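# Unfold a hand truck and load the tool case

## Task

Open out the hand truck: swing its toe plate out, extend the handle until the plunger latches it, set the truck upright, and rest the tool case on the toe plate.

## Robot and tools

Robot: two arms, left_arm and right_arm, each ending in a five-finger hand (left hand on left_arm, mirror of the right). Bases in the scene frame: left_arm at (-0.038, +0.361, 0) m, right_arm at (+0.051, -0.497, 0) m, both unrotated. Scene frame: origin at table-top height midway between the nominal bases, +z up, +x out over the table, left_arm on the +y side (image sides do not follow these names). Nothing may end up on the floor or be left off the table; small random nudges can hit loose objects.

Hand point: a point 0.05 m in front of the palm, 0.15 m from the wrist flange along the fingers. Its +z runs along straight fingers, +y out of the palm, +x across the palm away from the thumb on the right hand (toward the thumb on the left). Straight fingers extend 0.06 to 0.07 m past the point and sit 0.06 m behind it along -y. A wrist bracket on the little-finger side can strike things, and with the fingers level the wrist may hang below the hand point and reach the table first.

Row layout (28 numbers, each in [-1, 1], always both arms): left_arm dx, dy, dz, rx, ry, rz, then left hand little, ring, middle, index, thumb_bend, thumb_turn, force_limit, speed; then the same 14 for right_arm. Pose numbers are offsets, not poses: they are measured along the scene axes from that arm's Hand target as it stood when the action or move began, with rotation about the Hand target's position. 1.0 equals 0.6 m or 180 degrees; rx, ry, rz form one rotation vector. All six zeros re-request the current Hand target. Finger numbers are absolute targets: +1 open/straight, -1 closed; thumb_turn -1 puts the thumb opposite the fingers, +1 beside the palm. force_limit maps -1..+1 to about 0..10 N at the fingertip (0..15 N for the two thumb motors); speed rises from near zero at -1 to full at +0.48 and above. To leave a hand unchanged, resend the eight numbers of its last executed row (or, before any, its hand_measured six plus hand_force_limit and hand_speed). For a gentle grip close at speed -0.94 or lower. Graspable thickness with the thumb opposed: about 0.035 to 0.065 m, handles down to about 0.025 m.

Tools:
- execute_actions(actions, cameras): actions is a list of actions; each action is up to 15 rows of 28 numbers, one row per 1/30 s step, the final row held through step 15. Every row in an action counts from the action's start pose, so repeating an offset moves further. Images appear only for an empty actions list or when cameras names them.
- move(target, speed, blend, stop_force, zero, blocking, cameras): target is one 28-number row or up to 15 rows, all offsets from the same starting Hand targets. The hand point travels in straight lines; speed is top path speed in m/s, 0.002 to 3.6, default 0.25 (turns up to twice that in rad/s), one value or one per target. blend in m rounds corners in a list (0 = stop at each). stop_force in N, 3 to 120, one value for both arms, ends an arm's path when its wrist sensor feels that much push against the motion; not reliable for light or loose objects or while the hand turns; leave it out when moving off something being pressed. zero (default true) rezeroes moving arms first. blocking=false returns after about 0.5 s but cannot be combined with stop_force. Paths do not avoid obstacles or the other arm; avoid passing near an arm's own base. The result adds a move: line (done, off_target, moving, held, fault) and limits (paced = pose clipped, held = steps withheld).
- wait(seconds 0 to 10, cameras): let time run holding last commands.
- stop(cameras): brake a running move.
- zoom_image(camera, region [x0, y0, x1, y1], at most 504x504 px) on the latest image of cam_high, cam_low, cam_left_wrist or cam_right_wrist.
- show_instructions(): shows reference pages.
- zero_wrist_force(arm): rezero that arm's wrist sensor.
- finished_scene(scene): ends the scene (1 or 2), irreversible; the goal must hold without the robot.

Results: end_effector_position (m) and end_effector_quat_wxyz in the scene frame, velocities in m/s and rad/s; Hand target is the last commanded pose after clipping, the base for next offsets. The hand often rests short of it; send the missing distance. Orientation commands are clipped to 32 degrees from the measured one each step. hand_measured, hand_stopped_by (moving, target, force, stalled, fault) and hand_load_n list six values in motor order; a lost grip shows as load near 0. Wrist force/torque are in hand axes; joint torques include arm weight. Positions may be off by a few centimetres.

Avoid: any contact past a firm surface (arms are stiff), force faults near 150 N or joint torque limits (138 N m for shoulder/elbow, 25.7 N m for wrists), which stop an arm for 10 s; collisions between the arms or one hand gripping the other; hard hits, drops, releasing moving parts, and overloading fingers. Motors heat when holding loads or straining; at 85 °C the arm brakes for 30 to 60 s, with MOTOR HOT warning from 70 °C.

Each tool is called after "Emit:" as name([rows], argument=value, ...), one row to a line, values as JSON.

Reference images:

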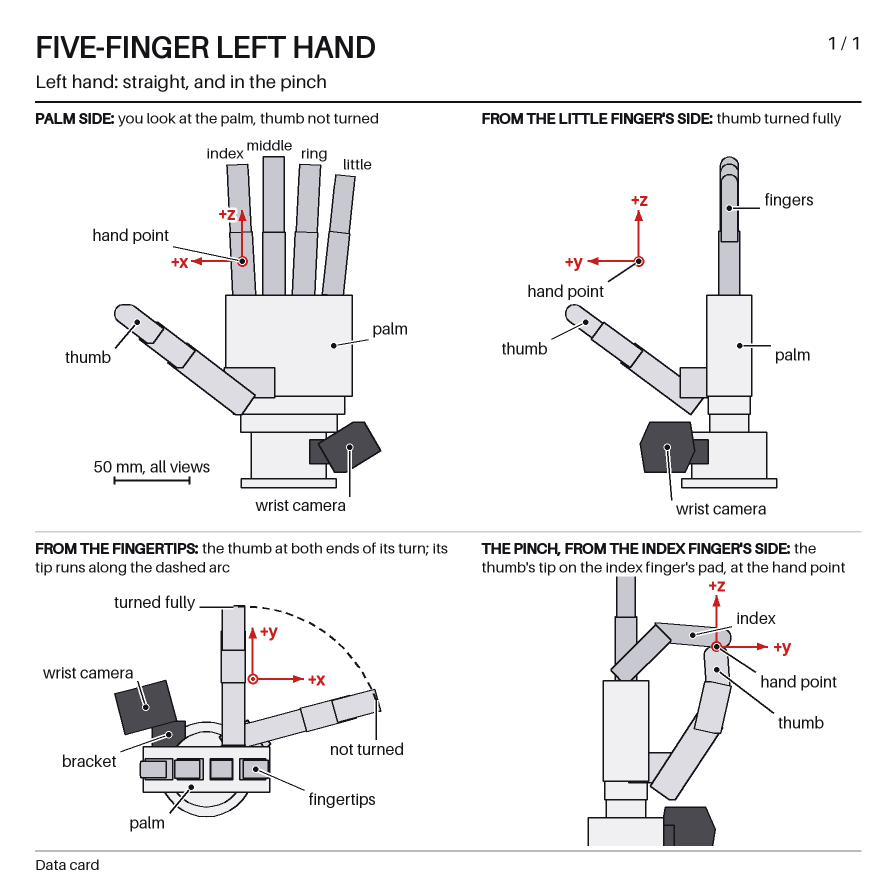

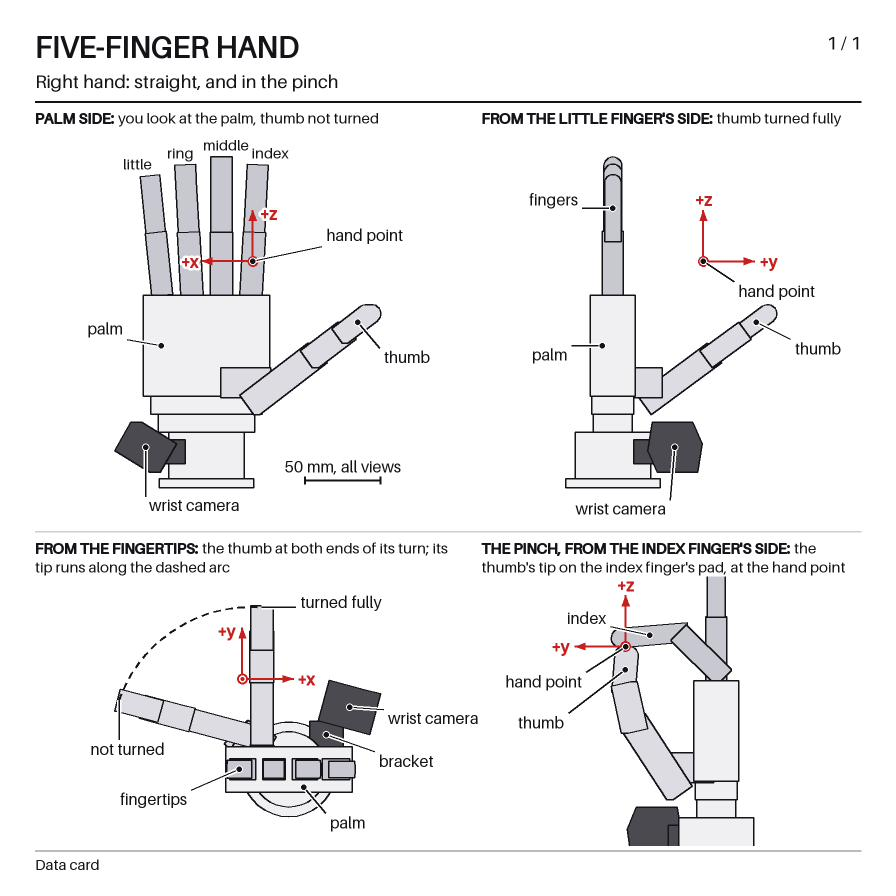

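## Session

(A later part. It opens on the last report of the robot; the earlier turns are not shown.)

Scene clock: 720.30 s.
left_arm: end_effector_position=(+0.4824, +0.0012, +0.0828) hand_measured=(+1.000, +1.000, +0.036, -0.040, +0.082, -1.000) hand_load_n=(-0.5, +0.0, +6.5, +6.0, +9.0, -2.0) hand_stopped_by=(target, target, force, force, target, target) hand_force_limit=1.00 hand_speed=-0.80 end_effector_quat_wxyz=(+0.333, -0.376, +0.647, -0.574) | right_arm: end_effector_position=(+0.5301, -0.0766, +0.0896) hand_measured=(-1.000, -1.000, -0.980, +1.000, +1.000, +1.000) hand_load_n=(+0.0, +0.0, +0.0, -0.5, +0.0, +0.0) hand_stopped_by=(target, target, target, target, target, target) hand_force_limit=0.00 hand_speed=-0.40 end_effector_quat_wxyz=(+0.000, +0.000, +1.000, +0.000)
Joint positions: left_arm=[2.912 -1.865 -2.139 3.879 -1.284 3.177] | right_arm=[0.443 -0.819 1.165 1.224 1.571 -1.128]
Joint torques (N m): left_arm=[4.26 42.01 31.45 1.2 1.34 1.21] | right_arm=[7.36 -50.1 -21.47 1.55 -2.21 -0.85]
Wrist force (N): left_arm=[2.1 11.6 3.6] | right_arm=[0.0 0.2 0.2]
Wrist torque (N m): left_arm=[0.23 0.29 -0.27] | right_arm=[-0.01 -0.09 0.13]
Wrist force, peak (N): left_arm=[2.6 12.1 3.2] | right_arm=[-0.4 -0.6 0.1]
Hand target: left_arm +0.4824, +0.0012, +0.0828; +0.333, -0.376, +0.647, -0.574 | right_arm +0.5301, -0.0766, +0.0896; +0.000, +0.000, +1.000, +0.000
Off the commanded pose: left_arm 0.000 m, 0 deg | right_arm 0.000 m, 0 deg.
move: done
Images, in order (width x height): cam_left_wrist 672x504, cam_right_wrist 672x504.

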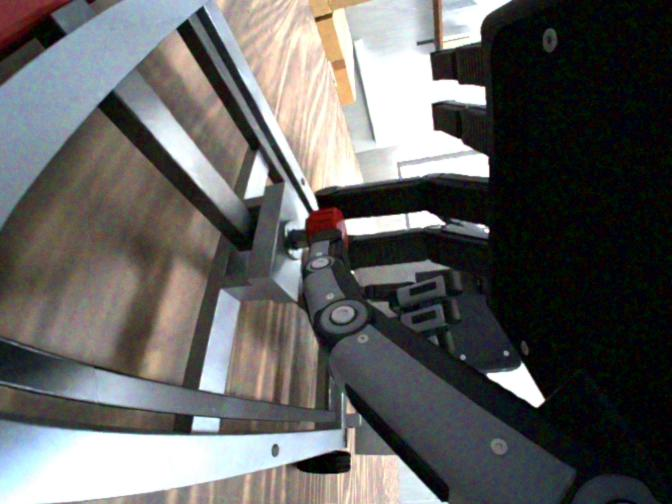

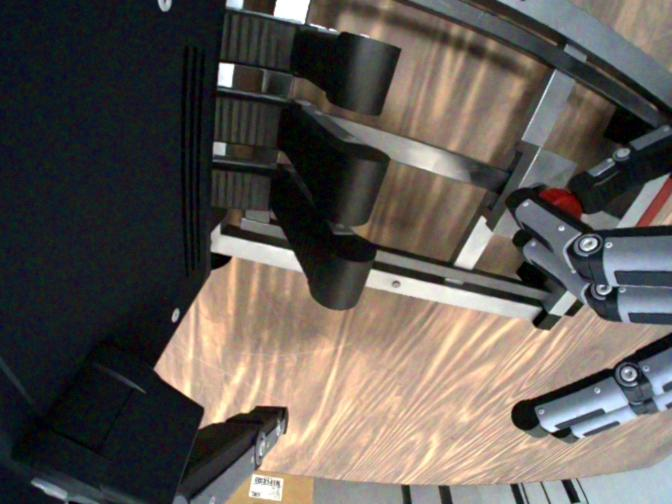

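Emit:
move(target=[0,0,0,0,0,0, 1,1,-0.4,-0.4,0.08,-1,1.0,-0.8, 0,0.05,0,0,0,0, -1,-1,-0.98,1,1,1,0,-0.4], speed=0.03, stop_force=9, cameras=["cam_left_wrist","cam_right_wrist","cam_low"])

Scene clock: 726.10 s.
left_arm: end_effector_position=(+0.4824, +0.0012, +0.0828) hand_measured=(+1.000, +1.000, +0.036, -0.040, +0.082, -1.000) hand_load_n=(+0.0, -0.5, +5.5, +4.5, +9.5, -2.5) hand_stopped_by=(target, target, force, force, target, target) hand_force_limit=1.00 hand_speed=-0.80 end_effector_quat_wxyz=(+0.333, -0.376, +0.647, -0.574) | right_arm: end_effector_position=(+0.5301, -0.0466, +0.0896) hand_measured=(-1.000, -1.000, -0.980, +1.000, +1.000, +1.000) hand_load_n=(+0.0, +0.0, +0.5, +0.5, +0.0, +0.0) hand_stopped_by=(target, target, target, target, target, target) hand_force_limit=0.00 hand_speed=-0.40 end_effector_quat_wxyz=(+0.000, +0.000, +1.000, +0.000)
Joint positions: left_arm=[2.912 -1.865 -2.139 3.879 -1.284 3.177] | right_arm=[0.49 -0.77 1.076 1.264 1.571 -1.081]
Joint torques (N m): left_arm=[0.98 36.75 31.57 4.45 1.44 1.25] | right_arm=[13.27 -41.69 -27.03 3.4 1.44 1.32]
Wrist force (N): left_arm=[-0.8 10.5 0.2] | right_arm=[-1.5 -2.9 -0.1]
Wrist torque (N m): left_arm=[0.20 0.21 -0.26] | right_arm=[0.19 -0.09 -0.07]
Wrist force, peak (N): left_arm=[2.3 12.0 3.5] | right_arm=[-1.5 -3.4 -0.2]
Hand target: left_arm +0.4824, +0.0012, +0.0828; +0.333, -0.376, +0.647, -0.574 | right_arm +0.5301, -0.0466, +0.0896; +0.000, +0.000, +1.000, +0.000
Off the commanded pose: left_arm 0.000 m, 0 deg | right_arm 0.000 m, 0 deg.
move: done
Images, in order (width x height): cam_low 896x504, cam_left_wrist 672x504, cam_right_wrist 672x504.

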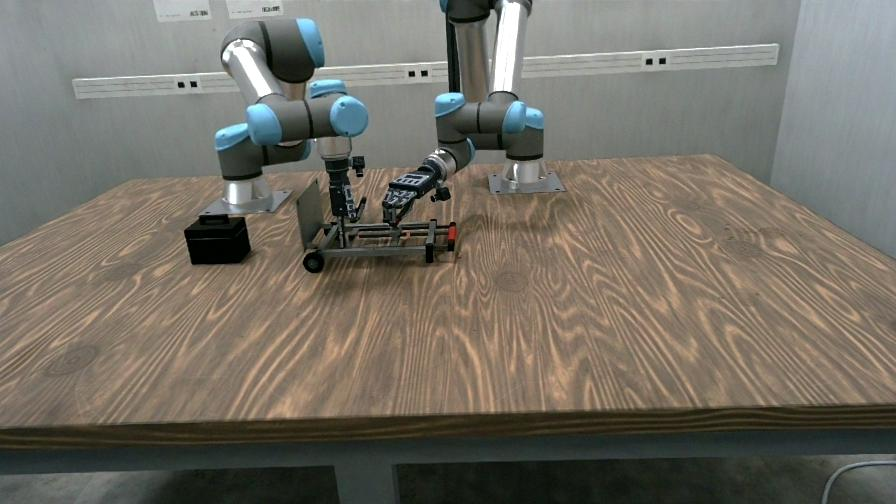

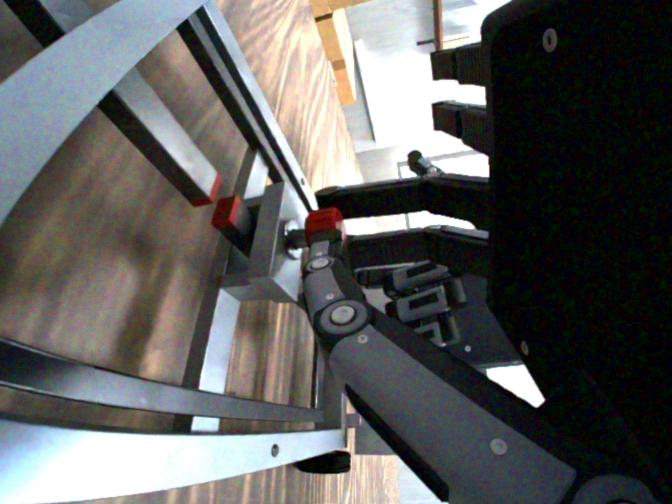

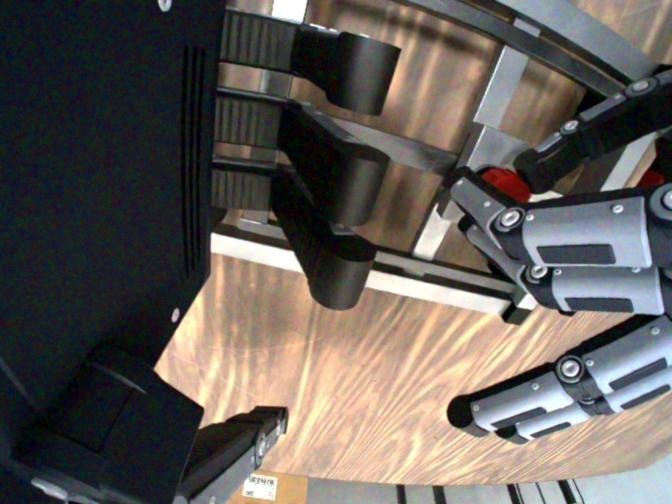

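Emit:
move([
  [0,0,-0.004,0,0,0, 1,1,-0.4,-0.4,0.08,-1,1.0,-0.8, 0,0,0,0,0,0, -1,-1,-0.98,1,1,1,0,-0.4],
  [0,0,-0.004,0,0,0, 1,1,0.3,0.3,0.08,-1,0,-0.5, 0,0,0,0,0,0, -1,-1,-0.98,1,1,1,0,-0.4],
  [0,0,0.01,0,0,0, 1,1,0.3,0.3,0.08,-1,0,-0.5, 0,0,0,0,0,0, -1,-1,-0.98,1,1,1,0,-0.4],
  [-0.05,0.03,0.12,0,0,0, 1,1,0.3,0.3,0.08,-1,0,-0.5, 0,0,0,0,0,0, -1,-1,-0.98,1,1,1,0,-0.4],
], speed=[0.03,0.03,0.04,0.12], cameras=["cam_left_wrist","cam_right_wrist","cam_low"])

Scene clock: 741.03 s.
left_arm: end_effector_position=(+0.4525, +0.0192, +0.1547) hand_measured=(+1.000, +1.000, +0.300, +0.300, +0.080, -1.000) hand_load_n=(+0.0, +0.0, +0.0, +0.0, +0.0, +0.0) hand_stopped_by=(target, target, target, target, target, target) hand_force_limit=0.00 hand_speed=-0.50 end_effector_quat_wxyz=(+0.333, -0.376, +0.647, -0.574) | right_arm: end_effector_position=(+0.5301, -0.0466, +0.0896) hand_measured=(-1.000, -1.000, -0.980, +1.000, +1.000, +1.000) hand_load_n=(+0.0, +0.0, +0.0, +0.5, +0.0, +0.0) hand_stopped_by=(target, target, target, target, target, target) hand_force_limit=0.00 hand_speed=-0.40 end_effector_quat_wxyz=(+0.000, +0.000, +1.000, +0.000)
Joint positions: left_arm=[2.944 -1.649 -2.16 3.683 -1.252 3.181] | right_arm=[0.49 -0.77 1.076 1.264 1.571 -1.081]
Joint torques (N m): left_arm=[10.36 29.08 4.39 -0.46 2.01 2.83] | right_arm=[8.54 -50.51 -24.78 2.53 -3.9 -0.62]
Wrist force (N): left_arm=[-0.7 -0.2 0.7] | right_arm=[-2.3 -4.8 -0.6]
Wrist torque (N m): left_arm=[-0.13 0.16 -0.14] | right_arm=[0.27 -0.17 -0.11]
Wrist force, peak (N): left_arm=[0.5 -12.5 -12.1] | right_arm=[-2.4 -5.3 -0.3]
Hand target: left_arm +0.4524, +0.0192, +0.1548; +0.333, -0.376, +0.647, -0.574 | right_arm +0.5301, -0.0466, +0.0896; +0.000, +0.000, +1.000, +0.000
Off the commanded pose: left_arm 0.000 m, 0 deg | right_arm 0.000 m, 0 deg.
move: done
Images, in order (width x height): cam_low 896x504, cam_left_wrist 672x504, cam_right_wrist 672x504.

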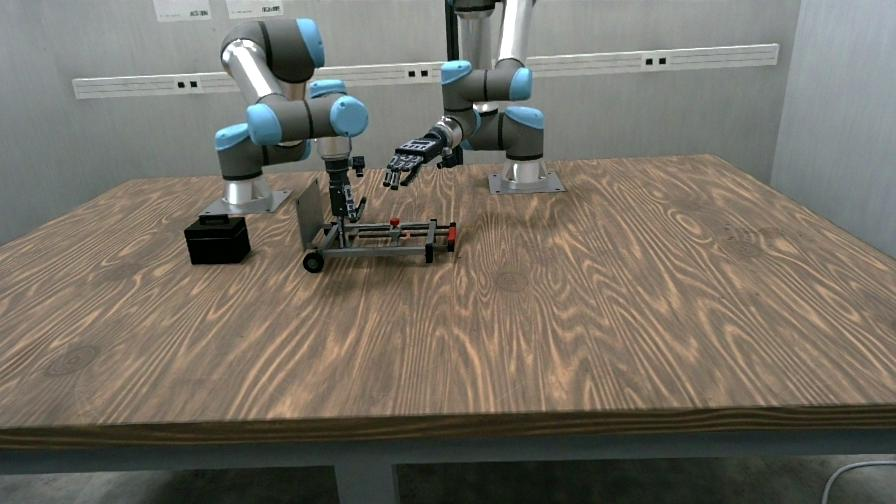

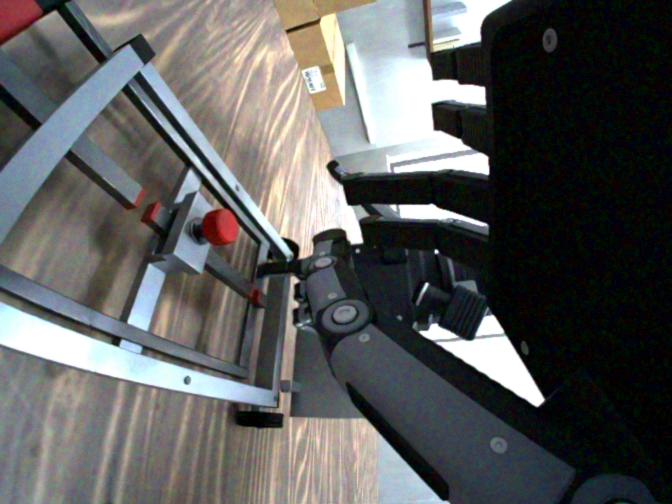

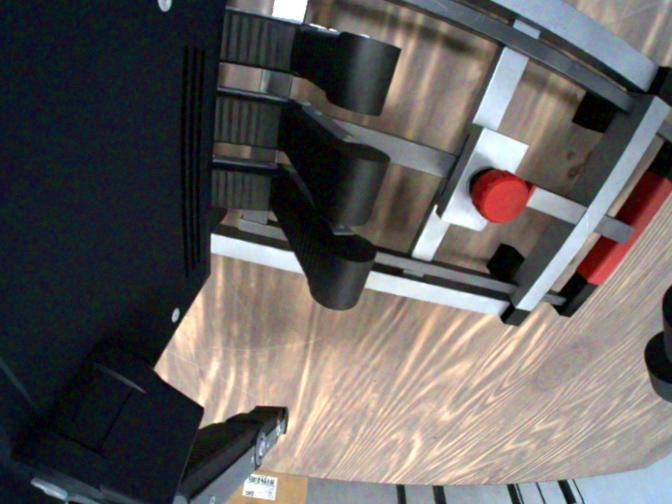

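Emit:
move(target=[0,0.1,0.15,0,0,0, 1,1,0.3,0.3,0.08,-1,0,-0.5, 0,0.0727,0,0,0,0, -1,-1,-0.98,1,1,1,0,-0.4], speed=0.05, stop_force=10)

Emit:
move(target=[0.083,0.15,0.0,0.416,0.241,-0.272, 1,1,1,1,1,1,0,-0.3, 0,0,0,0,0,0, -1,-1,-0.98,1,1,1,0,-0.4], speed=0.3, cameras=["cam_left_wrist","cam_right_wrist","cam_low"])

Scene clock: 754.00 s.
left_arm: end_effector_position=(+0.4524, +0.0792, +0.2448) hand_measured=(+1.000, +1.000, +0.300, +0.300, +0.080, -1.000) hand_load_n=(+0.0, +0.0, +0.0, +0.0, +0.0, +0.0) hand_stopped_by=(target, target, target, target, target, target) hand_force_limit=0.00 hand_speed=-0.50 end_effector_quat_wxyz=(+0.333, -0.376, +0.647, -0.574) | right_arm: end_effector_position=(+0.5301, -0.0030, +0.0896) hand_measured=(-1.000, -1.000, -0.980, +1.000, +1.000, +1.000) hand_load_n=(+0.0, +0.0, +0.0, +0.5, +0.0, +0.0) hand_stopped_by=(target, target, target, target, target, target) hand_force_limit=0.00 hand_speed=-0.40 end_effector_quat_wxyz=(+0.000, +0.000, +1.000, +0.000)
Joint positions: left_arm=[3.135 -1.45 -2.088 3.4 -1.062 3.209] | right_arm=[0.554 -0.688 0.927 1.332 1.571 -1.017]
Joint torques (N m): left_arm=[11 24.6 32.58 -0.89 2.26 2.95] | right_arm=[14.44 -44.17 -27.51 3.31 0.6 1.14]
Wrist force (N): left_arm=[-0.5 0.2 0.8] | right_arm=[-2.9 -5.4 -0.4]
Wrist torque (N m): left_arm=[-0.09 0.08 -0.13] | right_arm=[0.29 -0.18 -0.15]
Wrist force, peak (N): left_arm=[-0.8 -0.5 0.9] | right_arm=[-3.1 -5.5 -0.5]
Hand target: left_arm +0.4524, +0.0792, +0.2448; +0.333, -0.376, +0.647, -0.574 | right_arm +0.5301, -0.0030, +0.0896; +0.000, +0.000, +1.000, +0.000
Off the commanded pose: left_arm 0.000 m, 0 deg | right_arm 0.000 m, 0 deg.
move: done

Scene clock: 757.73 s.
left_arm: end_effector_position=(+0.5022, +0.1692, +0.2448) hand_measured=(+1.000, +1.000, +1.000, +1.000, +1.000, +1.000) hand_load_n=(+0.0, +0.0, +0.0, +0.0, +0.0, +0.0) hand_stopped_by=(target, target, target, target, target, target) hand_force_limit=0.00 hand_speed=-0.30 end_effector_quat_wxyz=(+0.000, +0.000, +1.000, +0.000) | right_arm: end_effector_position=(+0.5301, -0.0030, +0.0896) hand_measured=(-1.000, -1.000, -0.980, +1.000, +1.000, +1.000) hand_load_n=(+0.0, +0.0, +0.0, +0.5, +0.0, +0.0) hand_stopped_by=(target, target, target, target, target, target) hand_force_limit=0.00 hand_speed=-0.40 end_effector_quat_wxyz=(+0.000, +0.000, +1.000, +0.000)
Joint positions: left_arm=[2.941 -2.425 -0.58 1.435 -1.572 4.513] | right_arm=[0.554 -0.688 0.927 1.332 1.571 -1.017]
Joint torques (N m): left_arm=[-10.08 38.25 28.88 -4.29 -2.46 2.89] | right_arm=[14.32 -44.13 -27.18 3.28 0.74 1.13]
Wrist force (N): left_arm=[0.0 -1.1 0.9] | right_arm=[-2.7 -5.4 -0.5]
Wrist torque (N m): left_arm=[-0.29 -0.04 -0.08] | right_arm=[0.29 -0.21 -0.13]
Wrist force, peak (N): left_arm=[-1.0 -1.0 1.1] | right_arm=[-3.0 -5.5 -0.4]
Hand target: left_arm +0.5022, +0.1692, +0.2448; +0.000, +0.000, +1.000, +0.001 | right_arm +0.5301, -0.0030, +0.0896; +0.000, +0.000, +1.000, +0.000
Off the commanded pose: left_arm 0.000 m, 0 deg | right_arm 0.000 m, 0 deg.
move: done
Images, in order (width x height): cam_low 896x504, cam_left_wrist 672x504, cam_right_wrist 672x504.

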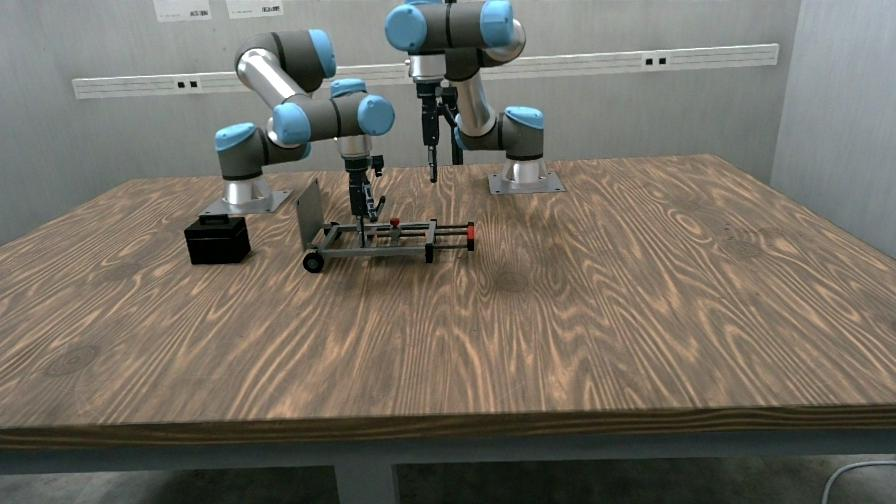

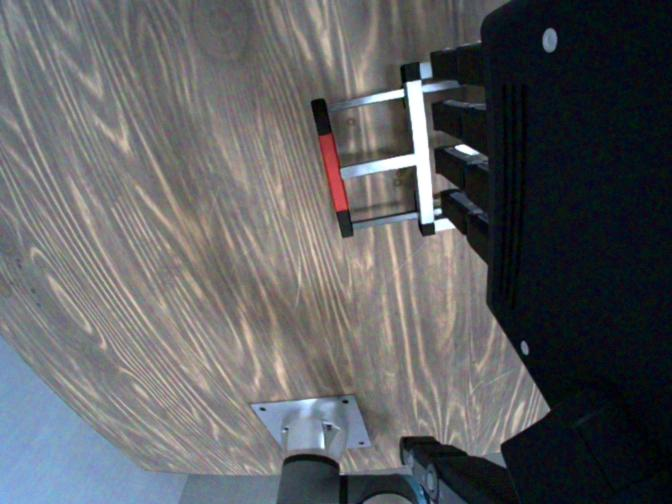

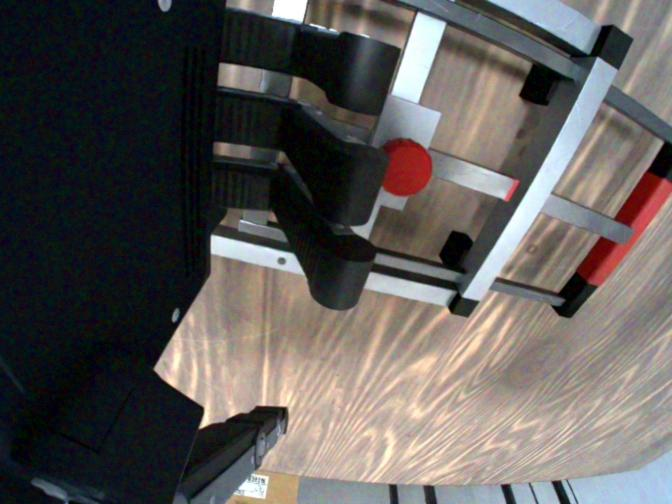

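Emit:
move(target=[0.0247,0.0297,-0.18,0,0,0, -1,-1,1,1,1,1,0,-0.3, 0,0,0,0,0,0, -1,-1,-0.98,1,1,1,0,-0.4], speed=0.15, stop_force=6, cameras=["cam_left_wrist","cam_right_wrist","cam_low"])

Emit:
zoom_image(camera="cam_right_wrist", region=[420, 60, 672, 312])

Emit:
zoom_image(camera="cam_low", region=[340, 130, 540, 290])

Scene clock: 780.47 s.
left_arm: end_effector_position=(+0.5170, +0.1870, +0.1368) hand_measured=(-1.000, -1.000, +1.000, +1.000, +1.000, +1.000) hand_load_n=(+0.0, +0.0, -0.5, +0.0, +0.0, +0.0) hand_stopped_by=(target, target, target, target, target, target) hand_force_limit=0.00 hand_speed=-0.30 end_effector_quat_wxyz=(+0.000, +0.000, +1.000, +0.001) | right_arm: end_effector_position=(+0.5301, -0.0030, +0.0896) hand_measured=(-1.000, -1.000, -0.980, +1.000, +1.000, +1.000) hand_load_n=(+0.0, +0.0, +0.0, +0.5, +0.0, +0.0) hand_stopped_by=(target, target, target, target, target, target) hand_force_limit=0.00 hand_speed=-0.40 end_effector_quat_wxyz=(+0.000, +0.000, +1.000, +0.000)
Joint positions: left_arm=[2.974 -2.448 -0.815 1.692 -1.572 4.546] | right_arm=[0.554 -0.688 0.927 1.332 1.571 -1.017]
Joint torques (N m): left_arm=[10.74 39.14 4.67 -0.81 2.11 2.87] | right_arm=[13.15 -44.83 -26.94 3.19 0.56 1.09]
Wrist force (N): left_arm=[-0.6 -0.9 1.0] | right_arm=[-2.7 -5.4 -0.5]
Wrist torque (N m): left_arm=[-0.25 0.01 -0.11] | right_arm=[0.30 -0.21 -0.13]
Wrist force, peak (N): left_arm=[-0.7 -0.9 1.6] | right_arm=[-2.9 -5.5 -0.3]
Hand target: left_arm +0.5170, +0.1870, +0.1368; +0.000, +0.000, +1.000, +0.001 | right_arm +0.5301, -0.0030, +0.0896; +0.000, +0.000, +1.000, +0.000
Off the commanded pose: left_arm 0.000 m, 0 deg | right_arm 0.000 m, 0 deg.
move: done
Images, in order (width x height): cam_low 896x504, cam_left_wrist 672x504, cam_right_wrist 672x504.

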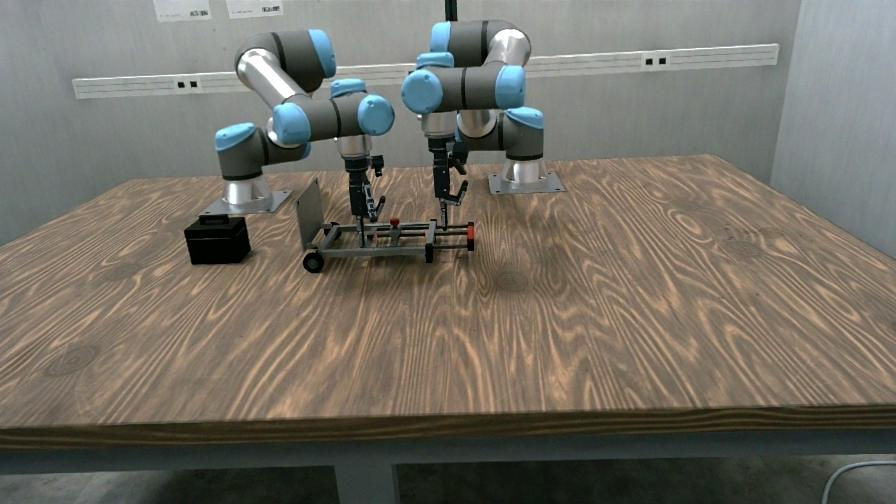

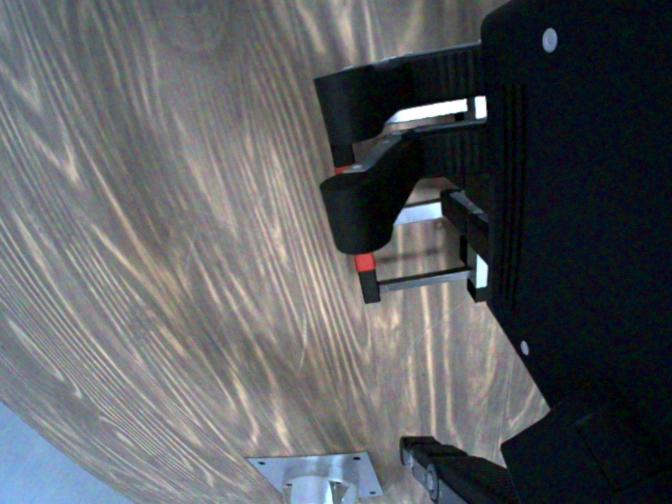

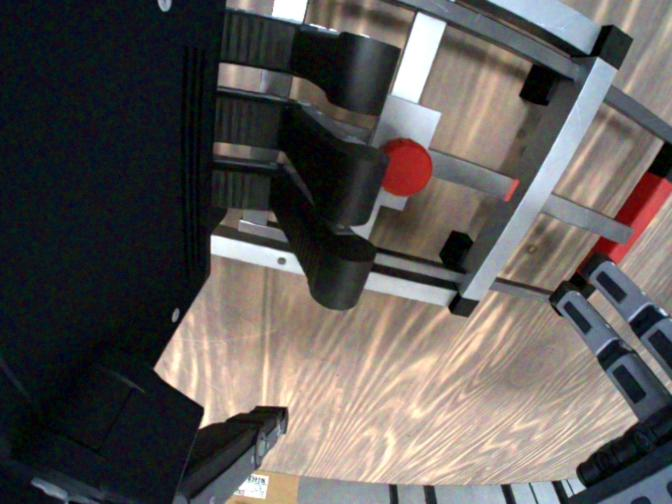

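Scaled by 2.000 from the camera's 672x504 image, which has a finer 960x720 frame.

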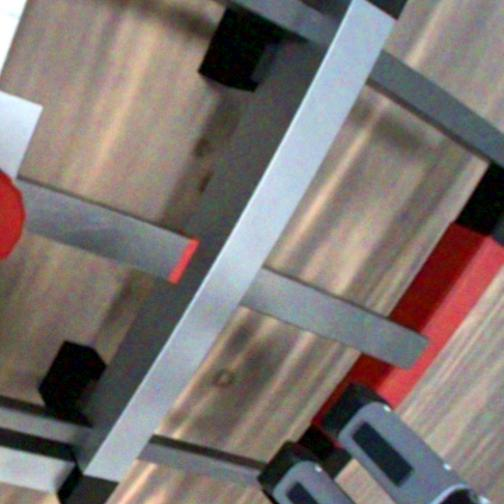

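Scaled by 2.520.

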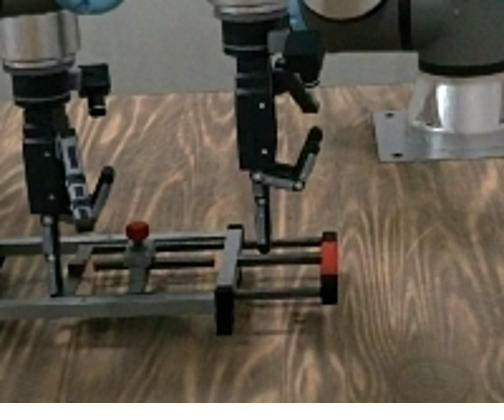

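Emit:
move([
  [0.015,0,0,0,0,0, -1,-1,1,1,1,1,0,-0.3, 0,0,0,0,0,0, -1,-1,-0.98,1,1,1,0,-0.4],
  [0.015,0,-0.055,0,0,0, -1,-1,1,1,1,1,0,-0.3, 0,0,0,0,0,0, -1,-1,-0.98,1,1,1,0,-0.4],
], speed=[0.05,0.03], stop_force=3, cameras=["cam_left_wrist","cam_right_wrist","cam_low"])

Emit:
zoom_image(camera="cam_right_wrist", region=[420, 60, 672, 312])

Emit:
zoom_image(camera="cam_low", region=[340, 130, 540, 290])

Scene clock: 795.60 s.
left_arm: end_effector_position=(+0.5260, +0.1870, +0.1038) hand_measured=(-1.000, -1.000, +1.000, +1.000, +1.000, +1.000) hand_load_n=(+0.0, +0.0, +0.0, +0.0, +0.0, +0.0) hand_stopped_by=(target, target, target, target, target, target) hand_force_limit=0.00 hand_speed=-0.30 end_effector_quat_wxyz=(+0.000, +0.000, +1.000, +0.001) | right_arm: end_effector_position=(+0.5301, -0.0030, +0.0896) hand_measured=(-1.000, -1.000, -0.980, +1.000, +1.000, +1.000) hand_load_n=(+0.0, +0.0, +0.0, +0.5, +0.0, +0.0) hand_stopped_by=(target, target, target, target, target, target) hand_force_limit=0.00 hand_speed=-0.40 end_effector_quat_wxyz=(+0.000, +0.000, +1.000, +0.000)
Joint positions: left_arm=[2.976 -2.49 -0.821 1.741 -1.572 4.548] | right_arm=[0.554 -0.688 0.927 1.332 1.571 -1.017]
Joint torques (N m): left_arm=[11.07 40.93 4.65 -0.89 -1.57 2.91] | right_arm=[12.64 -44.37 -27.34 3.34 0.5 1.19]
Wrist force (N): left_arm=[-0.6 -0.9 1.0] | right_arm=[-2.6 -5.1 -0.5]
Wrist torque (N m): left_arm=[-0.25 0.01 -0.12] | right_arm=[0.34 -0.22 -0.12]
Wrist force, peak (N): left_arm=[-0.6 -1.1 1.4] | right_arm=[-2.8 -5.6 -0.4]
Hand target: left_arm +0.5260, +0.1870, +0.1038; +0.000, +0.000, +1.000, +0.001 | right_arm +0.5301, -0.0030, +0.0896; +0.000, +0.000, +1.000, +0.000
Off the commanded pose: left_arm 0.000 m, 0 deg | right_arm 0.000 m, 0 deg.
move: done
Images, in order (width x height): cam_low 896x504, cam_left_wrist 672x504, cam_right_wrist 672x504.

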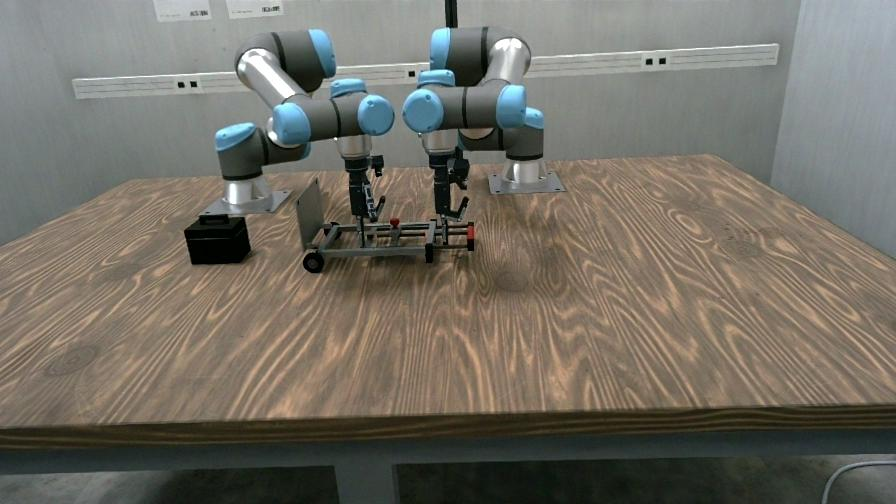

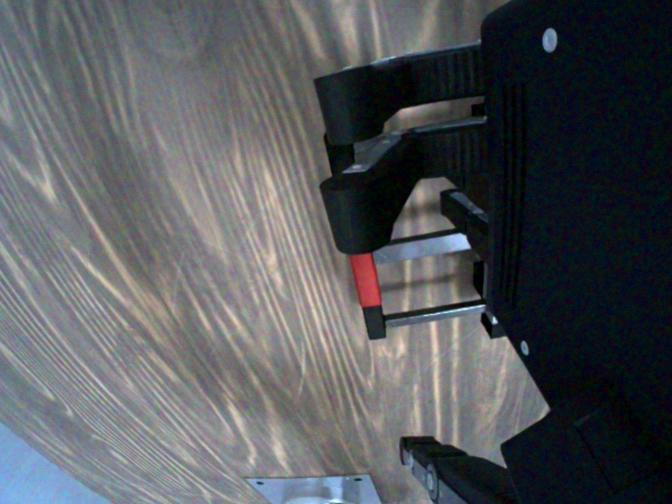

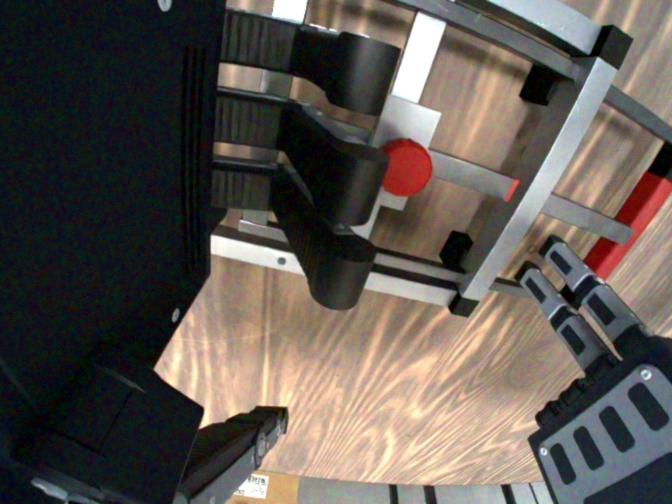

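Scaled by 2.000 from the camera's 672x504 image, which has a finer 960x720 frame.

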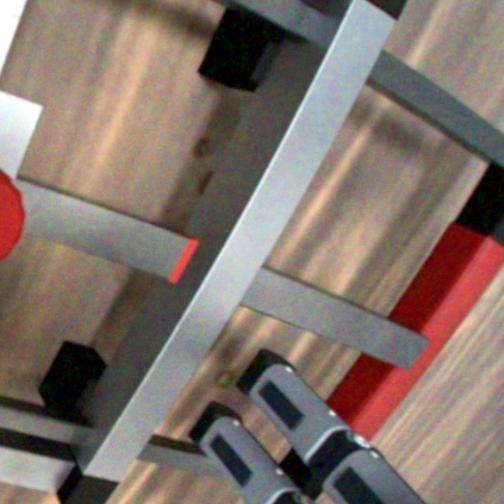

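Scaled by 2.520.

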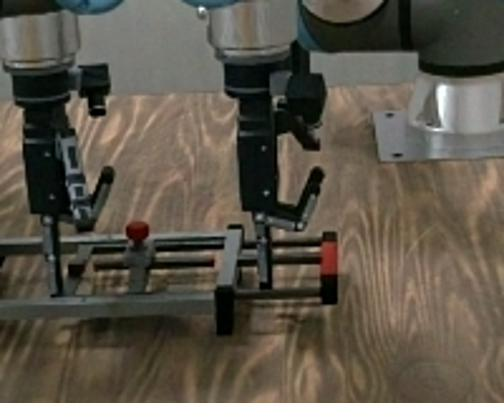

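Emit:
move([
  [0,0,-0.012,0,0,0, -1,-1,1,1,1,1,0,-0.3, 0,0,0,0,0,0, -1,-1,-0.98,1,1,1,0,-0.4],
  [0,0.13,-0.012,0,0,0, -1,-1,1,1,1,1,0,-0.3, 0,0,0,0,0,0, -1,-1,-0.98,1,1,1,0,-0.4],
], speed=[0.03,0.03], stop_force=9, cameras=["cam_left_wrist","cam_right_wrist","cam_low"])

Emit:
zoom_image(camera="cam_low", region=[340, 130, 540, 290])

Scene clock: 805.53 s.
left_arm: end_effector_position=(+0.5260, +0.2650, +0.0966) hand_measured=(-1.000, -1.000, +1.000, +1.000, +1.000, +1.000) hand_load_n=(+0.0, +0.0, +0.5, +0.0, +0.0, +0.0) hand_stopped_by=(target, target, target, target, target, target) hand_force_limit=0.00 hand_speed=-0.30 end_effector_quat_wxyz=(+0.000, +0.000, +1.000, +0.001) | right_arm: end_effector_position=(+0.5301, -0.0030, +0.0896) hand_measured=(-1.000, -1.000, -0.980, +1.000, +1.000, +1.000) hand_load_n=(+0.0, +0.0, +0.0, +0.0, +0.0, +0.0) hand_stopped_by=(target, target, target, target, target, target) hand_force_limit=0.00 hand_speed=-0.40 end_effector_quat_wxyz=(+0.000, +0.000, +1.000, +0.000)
Joint positions: left_arm=[3.103 -2.421 -0.967 1.819 -1.572 4.675] | right_arm=[0.554 -0.688 0.927 1.332 1.571 -1.017]
Joint torques (N m): left_arm=[13.72 58.34 3.38 -1.54 0.62 2.92] | right_arm=[-6.91 -45.71 -27.02 3.32 0.56 1.06]
Wrist force (N): left_arm=[-2.5 -7.3 -0.3] | right_arm=[-0.1 -0.2 0.2]
Wrist torque (N m): left_arm=[-0.13 -0.24 -0.05] | right_arm=[0.06 -0.09 -0.02]
Wrist force, peak (N): left_arm=[-0.8 -8.0 0.5] | right_arm=[-3.0 -5.6 -0.5]
Hand target: left_arm +0.5260, +0.2650, +0.0966; +0.000, +0.000, +1.000, +0.001 | right_arm +0.5301, -0.0030, +0.0896; +0.000, +0.000, +1.000, +0.000
Off the commanded pose: left_arm 0.000 m, 0 deg | right_arm 0.000 m, 0 deg.
move: done
Images, in order (width x height): cam_low 896x504, cam_left_wrist 672x504, cam_right_wrist 672x504.

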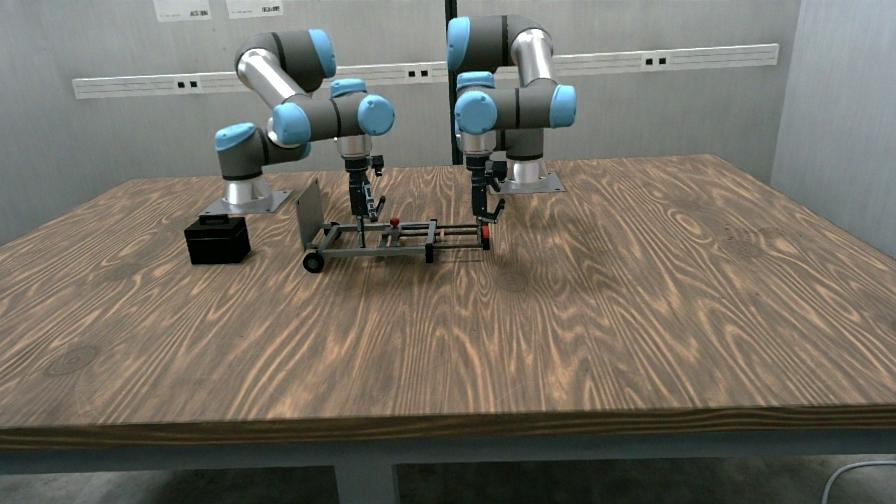

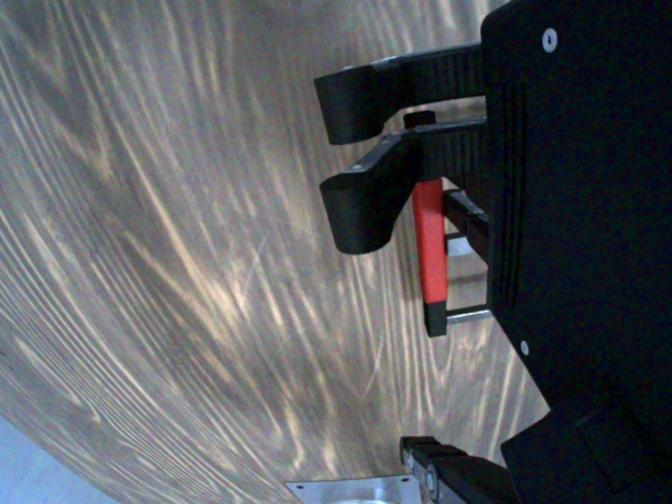

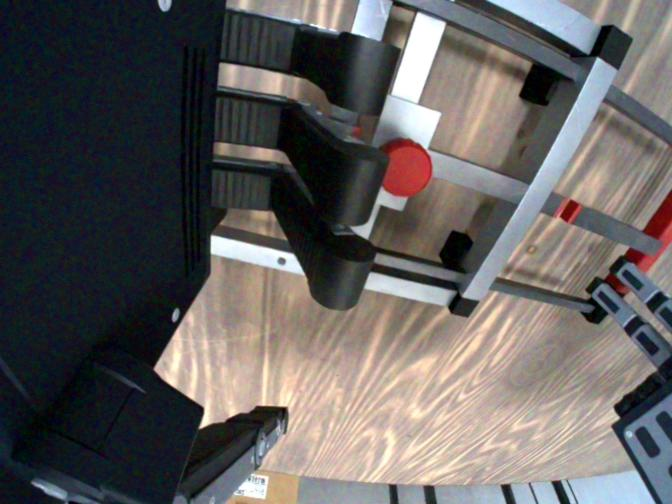

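Scaled by 2.520.

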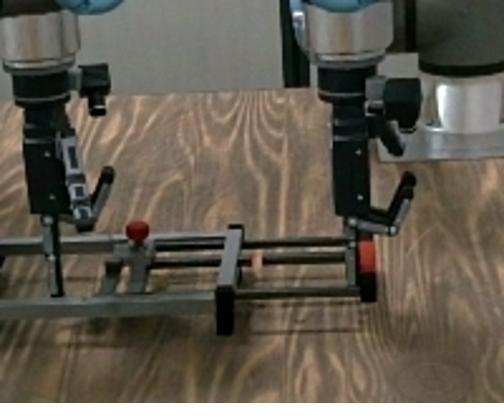

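Emit:
move(target=[0,0.03,0,0,0,0, -1,-1,1,1,1,1,0,-0.3, 0,0,0,0,0,0, -1,-1,-0.98,1,1,1,0,-0.4], speed=0.015, stop_force=6, cameras=["cam_left_wrist","cam_right_wrist","cam_low"])

Emit:
zoom_image(camera="cam_low", region=[340, 130, 540, 290])

Scene clock: 819.70 s.
left_arm: end_effector_position=(+0.5260, +0.2830, +0.0966) hand_measured=(-1.000, -1.000, +1.000, +1.000, +1.000, +1.000) hand_load_n=(+0.0, +0.0, +1.0, +0.0, +0.0, +0.0) hand_stopped_by=(target, target, target, target, target, target) hand_force_limit=0.00 hand_speed=-0.30 end_effector_quat_wxyz=(+0.000, +0.000, +1.000, +0.001) | right_arm: end_effector_position=(+0.5301, -0.0030, +0.0896) hand_measured=(-1.000, -1.000, -0.980, +1.000, +1.000, +1.000) hand_load_n=(+0.0, +0.0, +0.0, +0.0, +0.0, +0.0) hand_stopped_by=(target, target, target, target, target, target) hand_force_limit=0.00 hand_speed=-0.40 end_effector_quat_wxyz=(+0.000, +0.000, +1.000, +0.000)
Joint positions: left_arm=[3.133 -2.409 -0.99 1.829 -1.572 4.705] | right_arm=[0.554 -0.688 0.927 1.332 1.571 -1.017]
Joint torques (N m): left_arm=[15.14 57.77 4.83 -0.3 -0.49 2.97] | right_arm=[-7.47 -47.56 -27 3.29 0.68 1.05]
Wrist force (N): left_arm=[1.0 -9.8 -0.7] | right_arm=[-0.1 0.0 0.2]
Wrist torque (N m): left_arm=[-0.08 -0.07 0.21] | right_arm=[0.08 -0.09 -0.01]
Wrist force, peak (N): left_arm=[0.9 -11.1 -0.8] | right_arm=[-0.4 -0.4 0.5]
Hand target: left_arm +0.5260, +0.2830, +0.0966; +0.000, +0.000, +1.000, +0.001 | right_arm +0.5301, -0.0030, +0.0896; +0.000, +0.000, +1.000, +0.000
Off the commanded pose: left_arm 0.000 m, 0 deg | right_arm 0.000 m, 0 deg.
move: done
Images, in order (width x height): cam_low 896x504, cam_left_wrist 672x504, cam_right_wrist 672x504.

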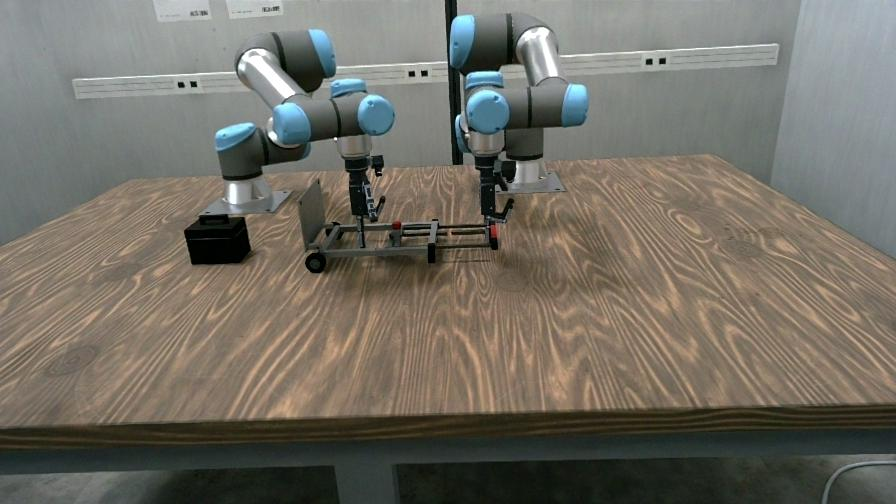

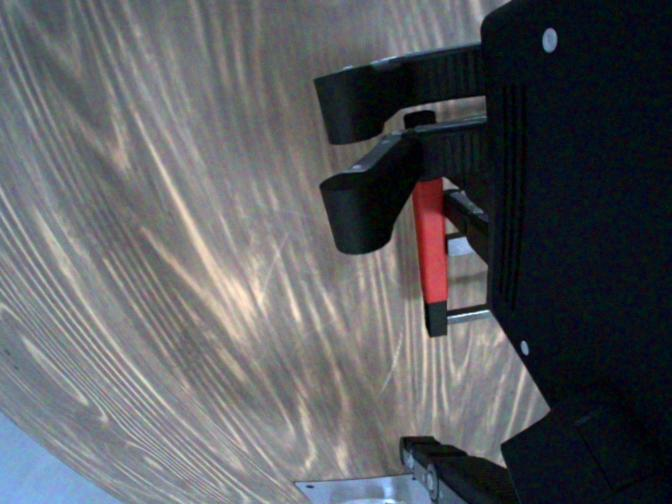

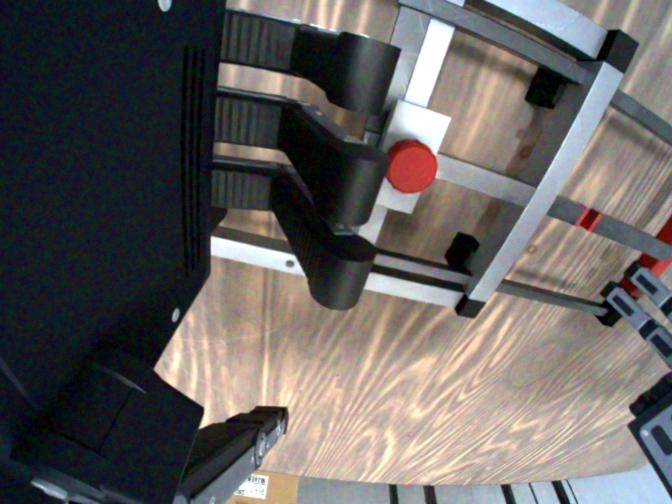

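Scaled by 2.520.

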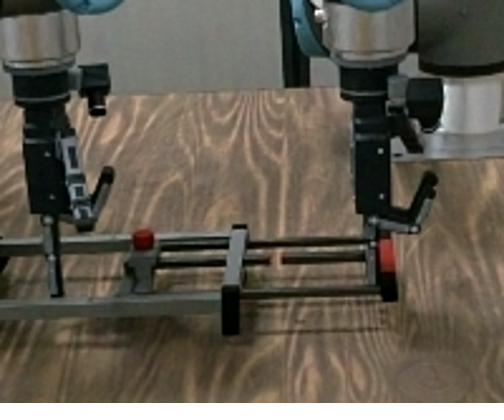

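Emit:
move([
  [0,-0.01,0.0,0,0,0, -1,-1,1,1,1,1,0,-0.3, 0,0,0.1,0,0,0, -1,-1,-0.98,1,1,1,0,-0.4],
  [0,-0.01,0.23,0,0,0, -1,-1,1,1,1,1,0,-0.3, 0,0,0.3,0,0,0, -1,-1,-0.98,1,1,1,0,-0.4],
  [0,0.02,0.23,0,0,0.5, -1,-1,1,1,1,1,0,-0.3, -0.25,-0.15,0.32,0,0,0, -1,-1,-0.98,1,1,1,0,-0.4],
  [-0.0,0.06,0.23,0,0,0.98, -1,-1,1,1,1,1,0,-0.3, -0.38,-0.25,0.32,0,0,0, -1,-1,-0.98,1,1,1,0,-0.4],
], speed=[0.05,0.15,0.5,0.5], blend=[0,0.02,0.01,0], cameras=["cam_left_wrist","cam_right_wrist","cam_low"])

Scene clock: 836.27 s.
left_arm: end_effector_position=(+0.5260, +0.3190, +0.2346) hand_measured=(-1.000, -1.000, +1.000, +1.000, +1.000, +1.000) hand_load_n=(+0.0, +0.0, +0.0, +0.0, +0.0, +0.0) hand_stopped_by=(target, target, target, target, target, target) hand_force_limit=0.00 hand_speed=-0.30 end_effector_quat_wxyz=(+0.001, +0.999, -0.032, +0.000) | right_arm: end_effector_position=(+0.3021, -0.1530, +0.2816) hand_measured=(-1.000, -1.000, -0.980, +1.000, +1.000, +1.000) hand_load_n=(+0.0, +0.0, +0.0, +0.0, +0.0, +0.0) hand_stopped_by=(target, target, target, target, target, target) hand_force_limit=0.00 hand_speed=-0.40 end_effector_quat_wxyz=(+0.000, +0.000, +1.000, +0.000)
Joint positions: left_arm=[3.43 -2.143 -1.089 1.66 -1.57 1.924] | right_arm=[0.532 -1.464 1.601 1.434 1.571 -1.039]
Joint torques (N m): left_arm=[-10.4 50.22 6.01 -0.81 -2.32 -2.88] | right_arm=[-9.71 -29.33 -10.87 1 -2.51 -1.26]
Wrist force (N): left_arm=[-0.2 -0.8 0.4] | right_arm=[-0.2 -0.4 0.4]
Wrist torque (N m): left_arm=[-0.21 -0.05 0.09] | right_arm=[0.02 -0.07 0.11]
Wrist force, peak (N): left_arm=[1.4 -10.1 -0.9] | right_arm=[-0.4 -0.4 0.9]
Hand target: left_arm +0.5260, +0.3190, +0.2346; +0.001, +0.999, -0.032, +0.000 | right_arm +0.3021, -0.1530, +0.2816; +0.000, +0.000, +1.000, +0.000
Off the commanded pose: left_arm 0.000 m, 0 deg | right_arm 0.000 m, 0 deg.
move: done
Images, in order (width x height): cam_low 896x504, cam_left_wrist 672x504, cam_right_wrist 672x504.

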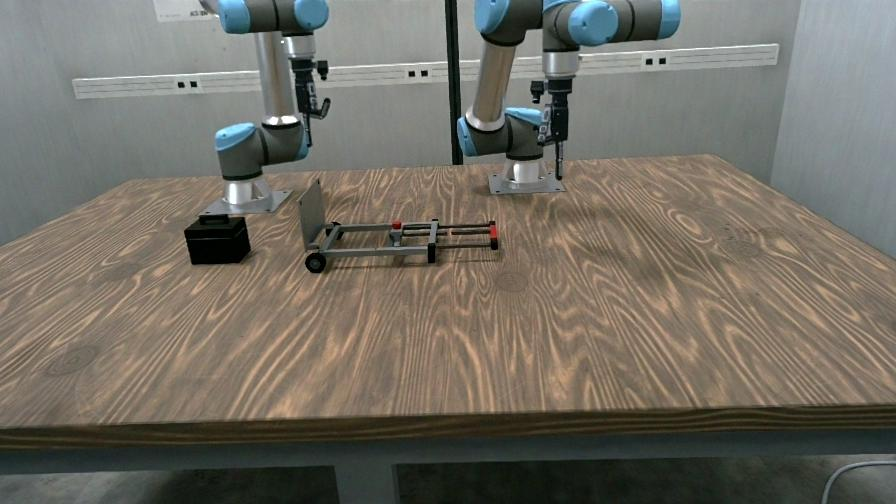

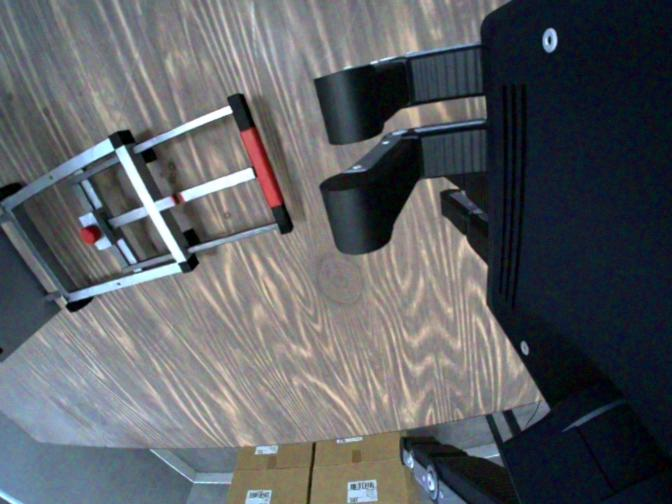

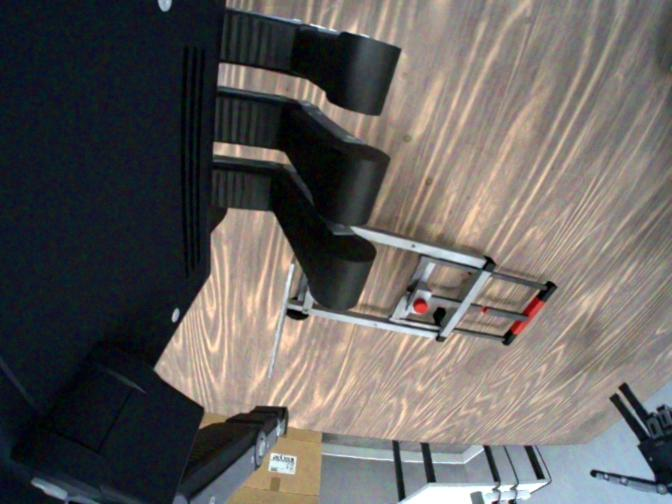

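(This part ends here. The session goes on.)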